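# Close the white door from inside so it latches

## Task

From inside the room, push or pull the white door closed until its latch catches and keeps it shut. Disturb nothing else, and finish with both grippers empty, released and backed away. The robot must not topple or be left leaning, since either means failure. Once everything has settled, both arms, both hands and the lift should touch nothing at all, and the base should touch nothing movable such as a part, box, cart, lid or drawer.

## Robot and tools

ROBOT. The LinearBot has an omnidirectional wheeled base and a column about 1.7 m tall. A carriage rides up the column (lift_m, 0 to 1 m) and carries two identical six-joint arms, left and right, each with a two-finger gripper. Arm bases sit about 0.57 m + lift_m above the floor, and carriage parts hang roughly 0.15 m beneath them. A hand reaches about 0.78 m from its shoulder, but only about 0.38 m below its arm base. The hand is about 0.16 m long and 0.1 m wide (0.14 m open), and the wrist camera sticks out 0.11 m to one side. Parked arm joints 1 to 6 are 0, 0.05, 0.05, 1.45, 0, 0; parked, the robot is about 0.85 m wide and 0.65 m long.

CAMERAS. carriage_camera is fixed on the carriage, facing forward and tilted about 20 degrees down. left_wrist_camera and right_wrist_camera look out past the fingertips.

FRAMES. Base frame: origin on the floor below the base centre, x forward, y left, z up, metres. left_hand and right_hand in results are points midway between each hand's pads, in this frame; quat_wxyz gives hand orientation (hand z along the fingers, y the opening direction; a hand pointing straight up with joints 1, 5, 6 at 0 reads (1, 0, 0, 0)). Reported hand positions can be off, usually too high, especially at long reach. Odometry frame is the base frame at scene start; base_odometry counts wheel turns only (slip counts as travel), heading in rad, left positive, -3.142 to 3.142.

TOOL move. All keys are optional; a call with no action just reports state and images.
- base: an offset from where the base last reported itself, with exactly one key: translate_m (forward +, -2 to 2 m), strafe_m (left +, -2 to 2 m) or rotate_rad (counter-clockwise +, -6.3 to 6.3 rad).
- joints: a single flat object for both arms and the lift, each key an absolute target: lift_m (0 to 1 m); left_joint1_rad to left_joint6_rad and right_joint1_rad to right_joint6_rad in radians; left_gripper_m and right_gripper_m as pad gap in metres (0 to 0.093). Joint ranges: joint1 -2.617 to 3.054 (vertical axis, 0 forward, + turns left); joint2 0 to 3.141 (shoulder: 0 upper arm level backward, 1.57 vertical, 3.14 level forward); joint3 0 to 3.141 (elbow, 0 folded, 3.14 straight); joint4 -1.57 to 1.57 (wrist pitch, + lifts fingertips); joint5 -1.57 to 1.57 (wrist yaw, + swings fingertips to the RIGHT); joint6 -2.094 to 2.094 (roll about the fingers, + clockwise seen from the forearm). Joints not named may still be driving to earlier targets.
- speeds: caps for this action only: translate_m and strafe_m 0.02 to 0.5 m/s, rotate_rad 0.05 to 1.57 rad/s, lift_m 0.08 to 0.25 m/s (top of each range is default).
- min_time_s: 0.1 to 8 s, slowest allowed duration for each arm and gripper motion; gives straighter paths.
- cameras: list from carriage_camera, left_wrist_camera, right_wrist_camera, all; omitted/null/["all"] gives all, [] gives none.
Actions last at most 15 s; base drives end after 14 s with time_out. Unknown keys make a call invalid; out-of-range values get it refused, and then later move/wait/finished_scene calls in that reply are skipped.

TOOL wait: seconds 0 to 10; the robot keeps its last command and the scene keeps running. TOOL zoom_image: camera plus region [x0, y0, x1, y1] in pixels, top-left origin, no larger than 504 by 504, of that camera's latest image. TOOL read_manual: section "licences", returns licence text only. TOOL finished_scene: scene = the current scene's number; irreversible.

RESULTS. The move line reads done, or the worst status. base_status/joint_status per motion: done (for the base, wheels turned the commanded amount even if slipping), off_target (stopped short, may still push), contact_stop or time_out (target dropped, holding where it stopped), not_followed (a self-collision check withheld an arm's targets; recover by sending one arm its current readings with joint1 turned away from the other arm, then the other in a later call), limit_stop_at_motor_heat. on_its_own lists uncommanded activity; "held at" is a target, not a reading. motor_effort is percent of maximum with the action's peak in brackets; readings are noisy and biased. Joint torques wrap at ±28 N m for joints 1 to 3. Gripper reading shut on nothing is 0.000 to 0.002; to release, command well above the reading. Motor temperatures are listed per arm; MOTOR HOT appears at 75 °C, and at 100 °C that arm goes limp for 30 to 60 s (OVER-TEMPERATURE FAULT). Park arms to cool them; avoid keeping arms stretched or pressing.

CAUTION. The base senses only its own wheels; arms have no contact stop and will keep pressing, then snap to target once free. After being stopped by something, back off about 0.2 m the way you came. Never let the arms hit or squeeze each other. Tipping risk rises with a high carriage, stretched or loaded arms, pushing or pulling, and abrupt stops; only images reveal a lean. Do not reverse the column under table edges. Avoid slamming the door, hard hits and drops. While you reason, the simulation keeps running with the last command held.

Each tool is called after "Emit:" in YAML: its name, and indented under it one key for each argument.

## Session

Emit:
move:
  cameras: ["carriage_camera"]

Scene clock: 0.00 s.
Joint torques (N m): no reading
Motor temperatures (°C): left_arm=[30 32 34 29 27 30 27] | right_arm=[30 31 32 29 29 29 31]
base_odometry: x=+0.000 y=+0.000 heading=+0.000
base_status: not commanded
joint_positions: lift_m=+0.300 left_joint1_rad=-0.008 left_joint2_rad=+0.051 left_joint3_rad=+0.041 left_joint4_rad=+1.440 left_joint5_rad=+0.011 left_joint6_rad=+0.011 left_gripper_m=+0.09396 right_joint1_rad=+0.018 right_joint2_rad=+0.067 right_joint3_rad=+0.063 right_joint4_rad=+1.447 right_joint5_rad=+0.039 right_joint6_rad=-0.006 right_gripper_m=+0.09396
joint_status: not commanded
motor_effort: lift_m=+18 drive_wheels=+0
left_hand: x=+0.2518 y=+0.2950 z=+1.3085 quat_wxyz=(+0.997, +0.006, +0.071, +0.001) (m; base frame)
right_hand: x=+0.2485 y=-0.3032 z=+1.3145 quat_wxyz=(+0.998, +0.018, +0.064, +0.005) (m; base frame)
pictures: carriage_camera
Images, in order (width x height): carriage_camera 672x504.

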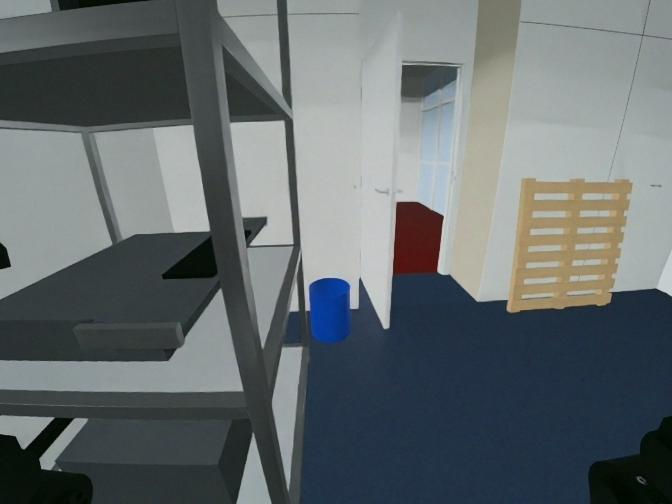

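Emit:
move:
  base: {"rotate_rad": 0.055}
  cameras: ["carriage_camera"]

Emit:
move:
  base: {"strafe_m": -0.71}
  joints: {"lift_m":0.35,"left_gripper_m":0,"left_joint1_rad":0.15,"left_joint2_rad":2.2,"left_joint3_rad":1.6,"left_joint4_rad":0.6,"left_joint5_rad":0,"left_joint6_rad":0}
  min_time_s: 2.5
  cameras: ["carriage_camera"]

Scene clock: 7.13 s.
Joint torques (N m): left_arm=[-0.12 3.88 5.53 -0.11 0.08 0.06] | right_arm=[-0.18 3.9 6.09 -0.21 -0.1 -0.05]
Motor temperatures (°C): left_arm=[30 32 34 29 27 30 27] | right_arm=[30 32 33 29 29 29 31]
move: done
base_odometry: x=+0.000 y=+0.000 heading=+0.055
base_status: done
joint_positions: lift_m=+0.300 left_joint1_rad=-0.008 left_joint2_rad=+0.051 left_joint3_rad=+0.041 left_joint4_rad=+1.440 left_joint5_rad=+0.011 left_joint6_rad=+0.011 left_gripper_m=+0.09396 right_joint1_rad=+0.018 right_joint2_rad=+0.067 right_joint3_rad=+0.063 right_joint4_rad=+1.446 right_joint5_rad=+0.039 right_joint6_rad=-0.006 right_gripper_m=+0.09396
joint_status: not commanded
motor_effort: lift_m=+18(18) drive_wheels=-3(9)
left_hand: x=+0.2518 y=+0.2950 z=+1.3085 quat_wxyz=(+0.997, +0.006, +0.071, +0.001) (m; base frame)
right_hand: x=+0.2485 y=-0.3032 z=+1.3145 quat_wxyz=(+0.998, +0.018, +0.064, +0.005) (m; base frame)
pictures: carriage_camera
Images, in order (width x height): carriage_camera 672x504.

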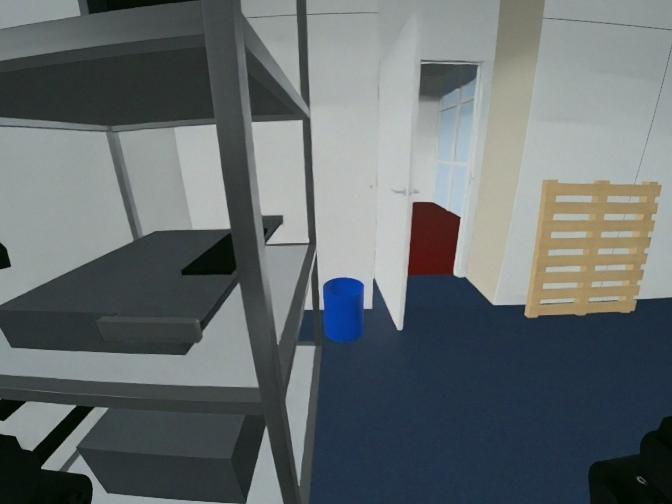

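Scene clock: 10.80 s.
Joint torques (N m): left_arm=[0.49 -12.78 9.21 1.94 0.25 -0.05] | right_arm=[-0.2 3.78 6.13 -0.21 -0.11 -0.04]
Motor temperatures (°C): left_arm=[30 33 35 30 28 30 27] | right_arm=[30 32 33 29 29 29 31]
move: done
base_odometry: x=+0.038 y=-0.709 heading=+0.054
base_status: done
joint_positions: lift_m=+0.350 left_joint1_rad=+0.144 left_joint2_rad=+2.192 left_joint3_rad=+1.572 left_joint4_rad=+0.606 left_joint5_rad=-0.012 left_joint6_rad=+0.012 left_gripper_m=+0.00059 right_joint1_rad=+0.019 right_joint2_rad=+0.067 right_joint3_rad=+0.063 right_joint4_rad=+1.446 right_joint5_rad=+0.039 right_joint6_rad=-0.006 right_gripper_m=+0.09396
joint_status: all done
motor_effort: lift_m=+18(22) drive_wheels=-4(16)
left_hand: x=+0.8619 y=+0.3928 z=+1.1616 quat_wxyz=(+0.700, -0.051, +0.710, +0.059) (m; base frame)
right_hand: x=+0.2486 y=-0.3032 z=+1.3645 quat_wxyz=(+0.998, +0.018, +0.065, +0.005) (m; base frame)
pictures: carriage_camera
Images, in order (width x height): carriage_camera 672x504.

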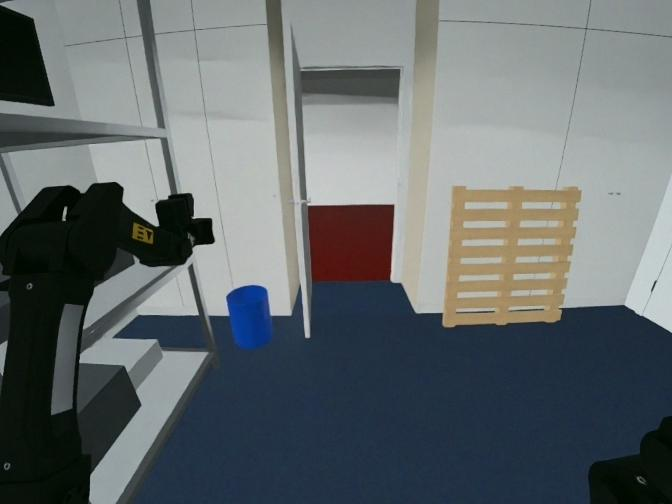

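Matches scene 2 within 2 px. Same sequence.

Emit:
move:
  base: {"translate_m": 1.26}
  cameras: ["carriage_camera"]

Emit:
move:
  joints: {"left_joint1_rad":-0.5}
  min_time_s: 2.5
  cameras: []

Emit:
move:
  base: {"strafe_m": -0.17}
  cameras: ["carriage_camera"]

Emit:
move:
  base: {"translate_m": 0.66}
  speeds: {"translate_m": 0.2}
  cameras: ["carriage_camera"]

Emit:
move:
  base: {"translate_m": -0.2}
  cameras: []

Emit:
move:
  joints: {"left_joint1_rad":0,"left_joint2_rad":0.05,"left_joint3_rad":0.05,"left_joint4_rad":1.45,"left_joint5_rad":0,"left_joint6_rad":0,"right_gripper_m":0,"right_joint1_rad":0.05,"right_joint2_rad":2.2,"right_joint3_rad":1.6,"right_joint4_rad":0.6,"right_joint5_rad":0,"right_joint6_rad":0}
  min_time_s: 2.5
  cameras: ["carriage_camera"]

Scene clock: 26.53 s.
Joint torques (N m): left_arm=[0.18 -12.82 9.37 2 0.24 -0.05] | right_arm=[-0.2 3.81 6.08 -0.25 -0.11 -0.06]
Motor temperatures (°C): left_arm=[30 41 38 34 28 30 27] | right_arm=[30 33 33 29 29 29 31]
move: done
base_odometry: x=+1.296 y=-0.642 heading=+0.054
base_status: done
joint_positions: lift_m=+0.350 left_joint1_rad=+0.145 left_joint2_rad=+2.192 left_joint3_rad=+1.572 left_joint4_rad=+0.604 left_joint5_rad=-0.012 left_joint6_rad=+0.011 left_gripper_m=+0.00059 right_joint1_rad=+0.019 right_joint2_rad=+0.067 right_joint3_rad=+0.063 right_joint4_rad=+1.446 right_joint5_rad=+0.039 right_joint6_rad=-0.006 right_gripper_m=+0.09396
joint_status: not commanded
motor_effort: lift_m=+18(18) drive_wheels=-1(18)
left_hand: x=+0.8618 y=+0.3934 z=+1.1610 quat_wxyz=(+0.699, -0.052, +0.711, +0.059) (m; base frame)
right_hand: x=+0.2486 y=-0.3032 z=+1.3645 quat_wxyz=(+0.998, +0.018, +0.065, +0.005) (m; base frame)
pictures: carriage_camera
Images, in order (width x height): carriage_camera 672x504.

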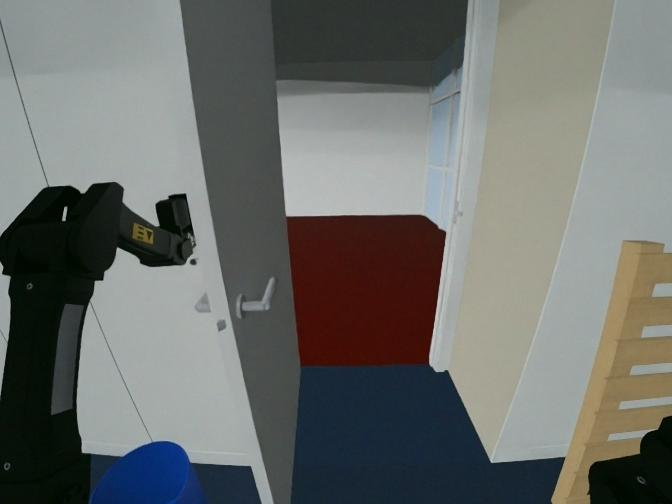

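Scene clock: 29.33 s.
Joint torques (N m): left_arm=[-0.49 -12.64 9.17 1.96 0.24 0.06] | right_arm=[-0.12 3.82 6.11 -0.19 -0.09 -0.04]
Motor temperatures (°C): left_arm=[30 41 39 34 28 30 27] | right_arm=[30 33 33 29 29 29 31]
move: done
base_odometry: x=+1.296 y=-0.642 heading=+0.054
base_status: not commanded
joint_positions: lift_m=+0.350 left_joint1_rad=-0.498 left_joint2_rad=+2.192 left_joint3_rad=+1.572 left_joint4_rad=+0.603 left_joint5_rad=-0.014 left_joint6_rad=-0.003 left_gripper_m=+0.00057 right_joint1_rad=+0.019 right_joint2_rad=+0.067 right_joint3_rad=+0.063 right_joint4_rad=+1.446 right_joint5_rad=+0.039 right_joint6_rad=-0.006 right_gripper_m=+0.09396
joint_status: all done
motor_effort: lift_m=+18(18) drive_wheels=-1(5)
left_hand: x=+0.7907 y=-0.0129 z=+1.1608 quat_wxyz=(+0.680, +0.170, +0.693, -0.169) (m; base frame)
right_hand: x=+0.2486 y=-0.3032 z=+1.3645 quat_wxyz=(+0.998, +0.018, +0.065, +0.005) (m; base frame)
pictures: none
No camera images: "cameras" was empty.

Scene clock: 31.27 s.
Joint torques (N m): left_arm=[0.05 -12.78 9.33 1.95 0.24 0.06] | right_arm=[0.18 3.89 6.09 -0.21 -0.11 -0.06]
Motor temperatures (°C): left_arm=[30 42 39 35 28 30 27] | right_arm=[30 33 33 29 29 29 31]
move: done
base_odometry: x=+1.306 y=-0.811 heading=+0.054
base_status: done
joint_positions: lift_m=+0.350 left_joint1_rad=-0.501 left_joint2_rad=+2.192 left_joint3_rad=+1.572 left_joint4_rad=+0.603 left_joint5_rad=-0.012 left_joint6_rad=-0.003 left_gripper_m=+0.00057 right_joint1_rad=+0.019 right_joint2_rad=+0.067 right_joint3_rad=+0.063 right_joint4_rad=+1.446 right_joint5_rad=+0.039 right_joint6_rad=-0.006 right_gripper_m=+0.09396
joint_status: not commanded
motor_effort: lift_m=+18(18) drive_wheels=+0(14)
left_hand: x=+0.7895 y=-0.0151 z=+1.1608 quat_wxyz=(+0.680, +0.172, +0.692, -0.171) (m; base frame)
right_hand: x=+0.2486 y=-0.3032 z=+1.3645 quat_wxyz=(+0.998, +0.018, +0.065, +0.005) (m; base frame)
pictures: carriage_camera
Images, in order (width x height): carriage_camera 672x504.

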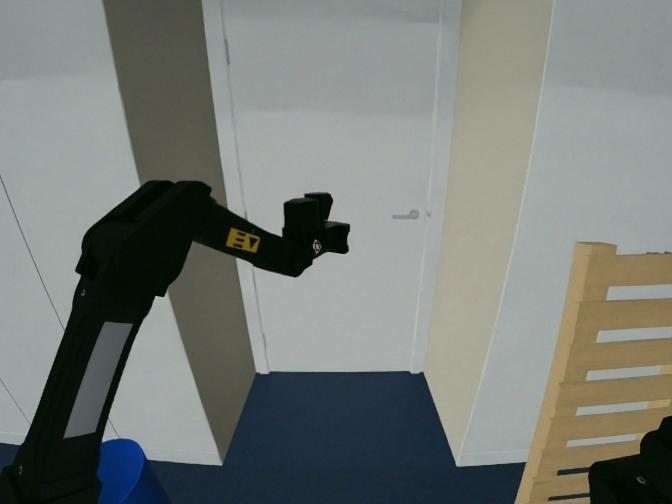

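Scene clock: 35.73 s.
Joint torques (N m): left_arm=[-0.01 -12.83 9.21 2 0.15 0.1] | right_arm=[-0.24 3.78 6.08 -0.18 -0.1 -0.05]
Motor temperatures (°C): left_arm=[30 43 40 36 28 30 27] | right_arm=[30 33 34 29 29 29 31]
move: done
base_odometry: x=+1.965 y=-0.776 heading=+0.054
base_status: done
joint_positions: lift_m=+0.350 left_joint1_rad=-0.503 left_joint2_rad=+2.192 left_joint3_rad=+1.572 left_joint4_rad=+0.602 left_joint5_rad=-0.002 left_joint6_rad=-0.003 left_gripper_m=+0.00057 right_joint1_rad=+0.019 right_joint2_rad=+0.067 right_joint3_rad=+0.063 right_joint4_rad=+1.446 right_joint5_rad=+0.039 right_joint6_rad=-0.006 right_gripper_m=+0.09396
joint_status: not commanded
motor_effort: lift_m=+18(18) drive_wheels=+4(12)
left_hand: x=+0.7882 y=-0.0174 z=+1.1605 quat_wxyz=(+0.678, +0.176, +0.692, -0.174) (m; base frame)
right_hand: x=+0.2487 y=-0.3032 z=+1.3645 quat_wxyz=(+0.998, +0.018, +0.065, +0.005) (m; base frame)
pictures: carriage_camera
Images, in order (width x height): carriage_camera 672x504.

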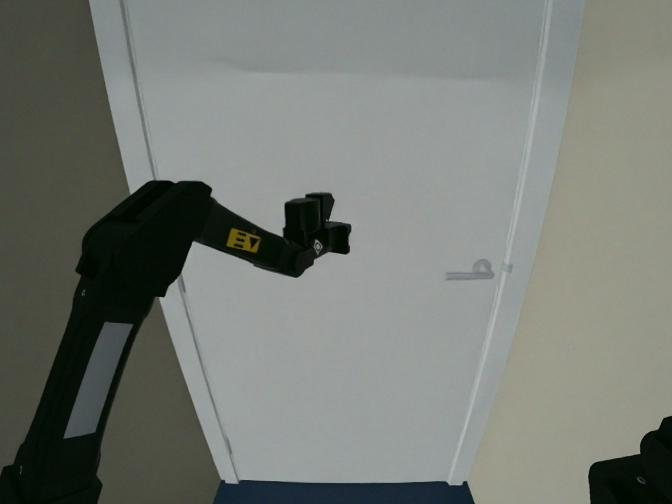

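Scene clock: 37.80 s.
Joint torques (N m): left_arm=[0.13 -12.79 9.33 1.99 0.13 0.07] | right_arm=[-0.25 3.84 6.02 -0.15 -0.09 -0.04]
Motor temperatures (°C): left_arm=[30 44 40 36 28 30 27] | right_arm=[30 33 34 29 29 29 31]
move: done
base_odometry: x=+1.765 y=-0.787 heading=+0.054
base_status: done
joint_positions: lift_m=+0.350 left_joint1_rad=-0.502 left_joint2_rad=+2.192 left_joint3_rad=+1.572 left_joint4_rad=+0.602 left_joint5_rad=-0.002 left_joint6_rad=-0.003 left_gripper_m=+0.00057 right_joint1_rad=+0.019 right_joint2_rad=+0.067 right_joint3_rad=+0.063 right_joint4_rad=+1.446 right_joint5_rad=+0.039 right_joint6_rad=-0.006 right_gripper_m=+0.09396
joint_status: not commanded
motor_effort: lift_m=+18(18) drive_wheels=+2(11)
left_hand: x=+0.7884 y=-0.0171 z=+1.1605 quat_wxyz=(+0.678, +0.176, +0.692, -0.174) (m; base frame)
right_hand: x=+0.2486 y=-0.3032 z=+1.3645 quat_wxyz=(+0.998, +0.018, +0.065, +0.005) (m; base frame)
pictures: none
No camera images: "cameras" was empty.

Scene clock: 40.60 s.
Joint torques (N m): left_arm=[0.44 3.02 4.57 0.03 0.11 0.09] | right_arm=[0.62 -11.75 10.5 2.16 -0.2 0.03]
Motor temperatures (°C): left_arm=[30 44 40 36 28 30 27] | right_arm=[30 33 34 29 29 29 31]
move: done
base_odometry: x=+1.765 y=-0.787 heading=+0.054
base_status: not commanded
joint_positions: lift_m=+0.350 left_joint1_rad=-0.006 left_joint2_rad=+0.057 left_joint3_rad=+0.057 left_joint4_rad=+1.434 left_joint5_rad=-0.002 left_joint6_rad=-0.003 left_gripper_m=+0.00057 right_joint1_rad=+0.043 right_joint2_rad=+2.188 right_joint3_rad=+1.571 right_joint4_rad=+0.607 right_joint5_rad=+0.014 right_joint6_rad=-0.006 right_gripper_m=+0.00010
joint_status: all done
motor_effort: lift_m=+18(18) drive_wheels=+2(3)
left_hand: x=+0.2501 y=+0.2973 z=+1.3629 quat_wxyz=(+0.998, -0.001, +0.068, -0.004) (m; base frame)
right_hand: x=+0.8679 y=-0.2717 z=+1.1641 quat_wxyz=(+0.704, -0.013, +0.710, +0.008) (m; base frame)
pictures: carriage_camera
Images, in order (width x height): carriage_camera 672x504.

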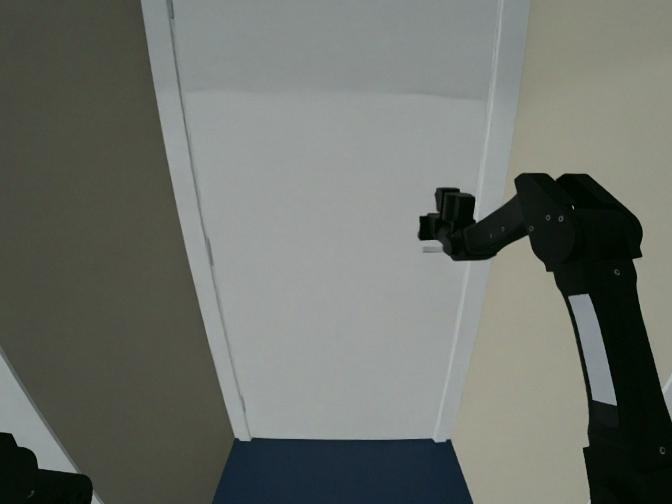

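Emit:
move:
  joints: {"lift_m":0.43}
  cameras: []

Emit:
move:
  base: {"translate_m": 0.26}
  speeds: {"translate_m": 0.15}
  cameras: ["carriage_camera"]

Emit:
move:
  base: {"translate_m": -0.25}
  speeds: {"translate_m": 0.3}
  cameras: ["carriage_camera"]

Emit:
zoom_image:
  camera: "carriage_camera"
  region: [380, 150, 560, 350]

Scene clock: 54.10 s.
Joint torques (N m): left_arm=[0.42 3.41 4.9 0.01 0.12 0.08] | right_arm=[0.59 -12.82 9.43 2.15 -0.2 0.03]
Motor temperatures (°C): left_arm=[30 40 39 33 28 30 28] | right_arm=[30 40 35 32 29 29 31]
move: done
base_odometry: x=+1.765 y=-0.787 heading=+0.054
base_status: not commanded
joint_positions: lift_m=+0.430 left_joint1_rad=-0.006 left_joint2_rad=+0.053 left_joint3_rad=+0.052 left_joint4_rad=+1.438 left_joint5_rad=-0.002 left_joint6_rad=-0.003 left_gripper_m=+0.00057 right_joint1_rad=+0.043 right_joint2_rad=+2.199 right_joint3_rad=+1.584 right_joint4_rad=+0.603 right_joint5_rad=+0.013 right_joint6_rad=-0.006 right_gripper_m=+0.00010
joint_status: all done
motor_effort: lift_m=+17(22) drive_wheels=+0(3)
left_hand: x=+0.2494 y=+0.2973 z=+1.4417 quat_wxyz=(+0.998, -0.001, +0.067, -0.004) (m; base frame)
right_hand: x=+0.8703 y=-0.2714 z=+1.2423 quat_wxyz=(+0.703, -0.013, +0.711, +0.008) (m; base frame)
pictures: none
No camera images: "cameras" was empty.

Scene clock: 56.27 s.
Joint torques (N m): left_arm=[0.09 3.55 5.14 -0.07 0.15 0.06] | right_arm=[-1.07 10.47 19.49 7.32 0.28 0]
Motor temperatures (°C): left_arm=[30 39 39 32 28 30 28] | right_arm=[30 41 36 35 29 29 31]
move: contact_stop
base_odometry: x=+1.947 y=-0.778 heading=+0.052
base_status: translate_m contact_stop (by the wheels' count: +0.182 of +0.260)
joint_positions: lift_m=+0.430 left_joint1_rad=-0.003 left_joint2_rad=+0.052 left_joint3_rad=+0.050 left_joint4_rad=+1.448 left_joint5_rad=-0.001 left_joint6_rad=-0.003 left_gripper_m=+0.00057 right_joint1_rad=+0.061 right_joint2_rad=+1.952 right_joint3_rad=+1.482 right_joint4_rad=+0.140 right_joint5_rad=-0.040 right_joint6_rad=-0.006 right_gripper_m=+0.00008
joint_status: not commanded
motor_effort: lift_m=+17(18) drive_wheels=+24(54)
left_hand: x=+0.2473 y=+0.2973 z=+1.4416 quat_wxyz=(+0.998, -0.001, +0.063, -0.003) (m; base frame)
right_hand: x=+0.8099 y=-0.2540 z=+1.2327 quat_wxyz=(+0.581, -0.039, +0.812, +0.032) (m; base frame)
pictures: carriage_camera
Images, in order (width x height): carriage_camera 672x504.

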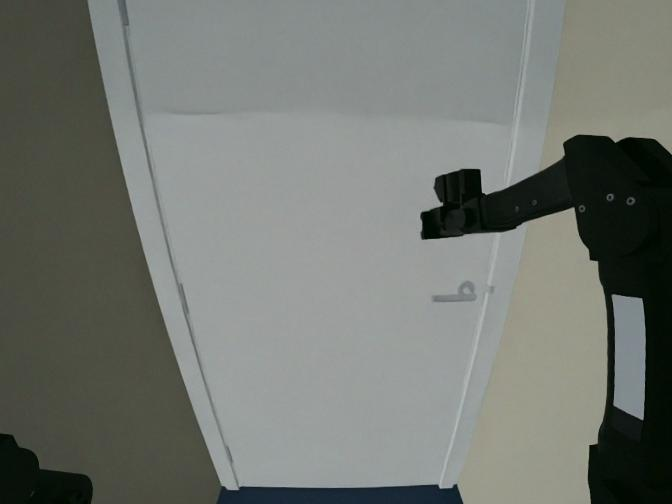

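not run: a stop came earlier in this reply.

Scaled by 2.520 from the camera's 672x504 image, which has a finer 960x720 frame.

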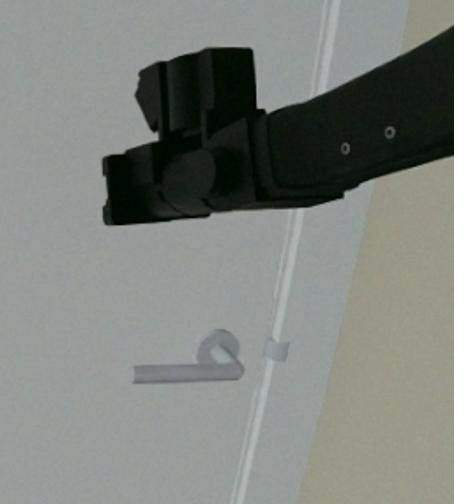

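Same signature as scene 2.

Emit:
move:
  base: {"translate_m": -0.25}
  speeds: {"translate_m": 0.3}
  cameras: ["carriage_camera"]

Emit:
zoom_image:
  camera: "carriage_camera"
  region: [380, 150, 560, 350]

Scene clock: 63.33 s.
Joint torques (N m): left_arm=[0.08 3.47 5.24 -0.09 0.12 0.06] | right_arm=[-0.77 -12.53 10.26 2.36 0.03 0.02]
Motor temperatures (°C): left_arm=[30 38 39 32 28 30 28] | right_arm=[30 41 39 45 29 29 31]
move: done
base_odometry: x=+1.697 y=-0.791 heading=+0.053
base_status: done
joint_positions: lift_m=+0.430 left_joint1_rad=-0.003 left_joint2_rad=+0.052 left_joint3_rad=+0.050 left_joint4_rad=+1.448 left_joint5_rad=-0.001 left_joint6_rad=-0.003 left_gripper_m=+0.00057 right_joint1_rad=+0.058 right_joint2_rad=+2.198 right_joint3_rad=+1.574 right_joint4_rad=+0.591 right_joint5_rad=-0.013 right_joint6_rad=-0.006 right_gripper_m=+0.00008
joint_status: not commanded
motor_effort: lift_m=+17(18) drive_wheels=-1(16)
left_hand: x=+0.2473 y=+0.2973 z=+1.4414 quat_wxyz=(+0.998, -0.001, +0.063, -0.003) (m; base frame)
right_hand: x=+0.8684 y=-0.2572 z=+1.2355 quat_wxyz=(+0.695, -0.027, +0.718, +0.023) (m; base frame)
pictures: carriage_camera
Images, in order (width x height): carriage_camera 672x504.

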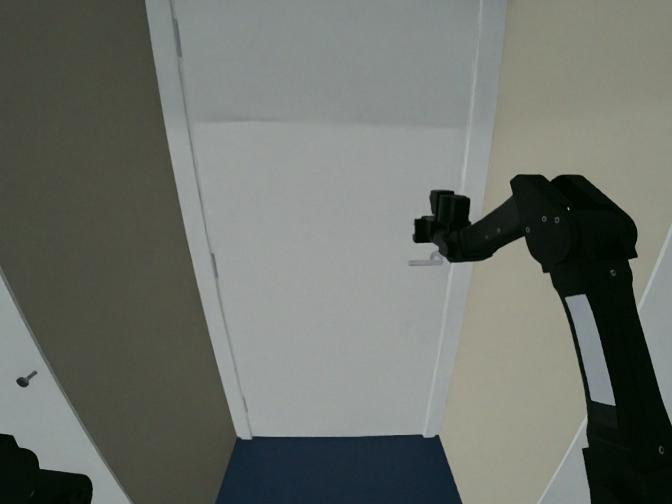

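Scaled by 2.520 from the camera's 672x504 image, which has a finer 960x720 frame.

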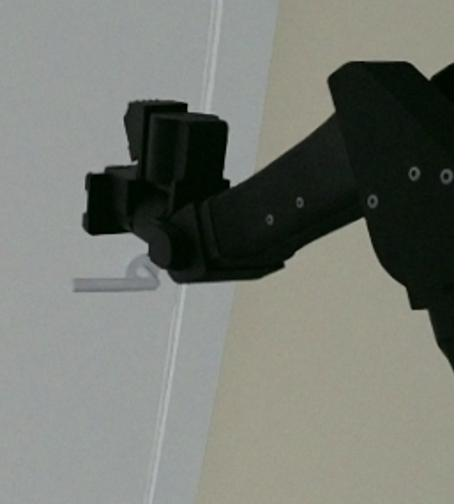

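Emit:
finished_scene:
  scene: 3

The scene is finished: the task was done.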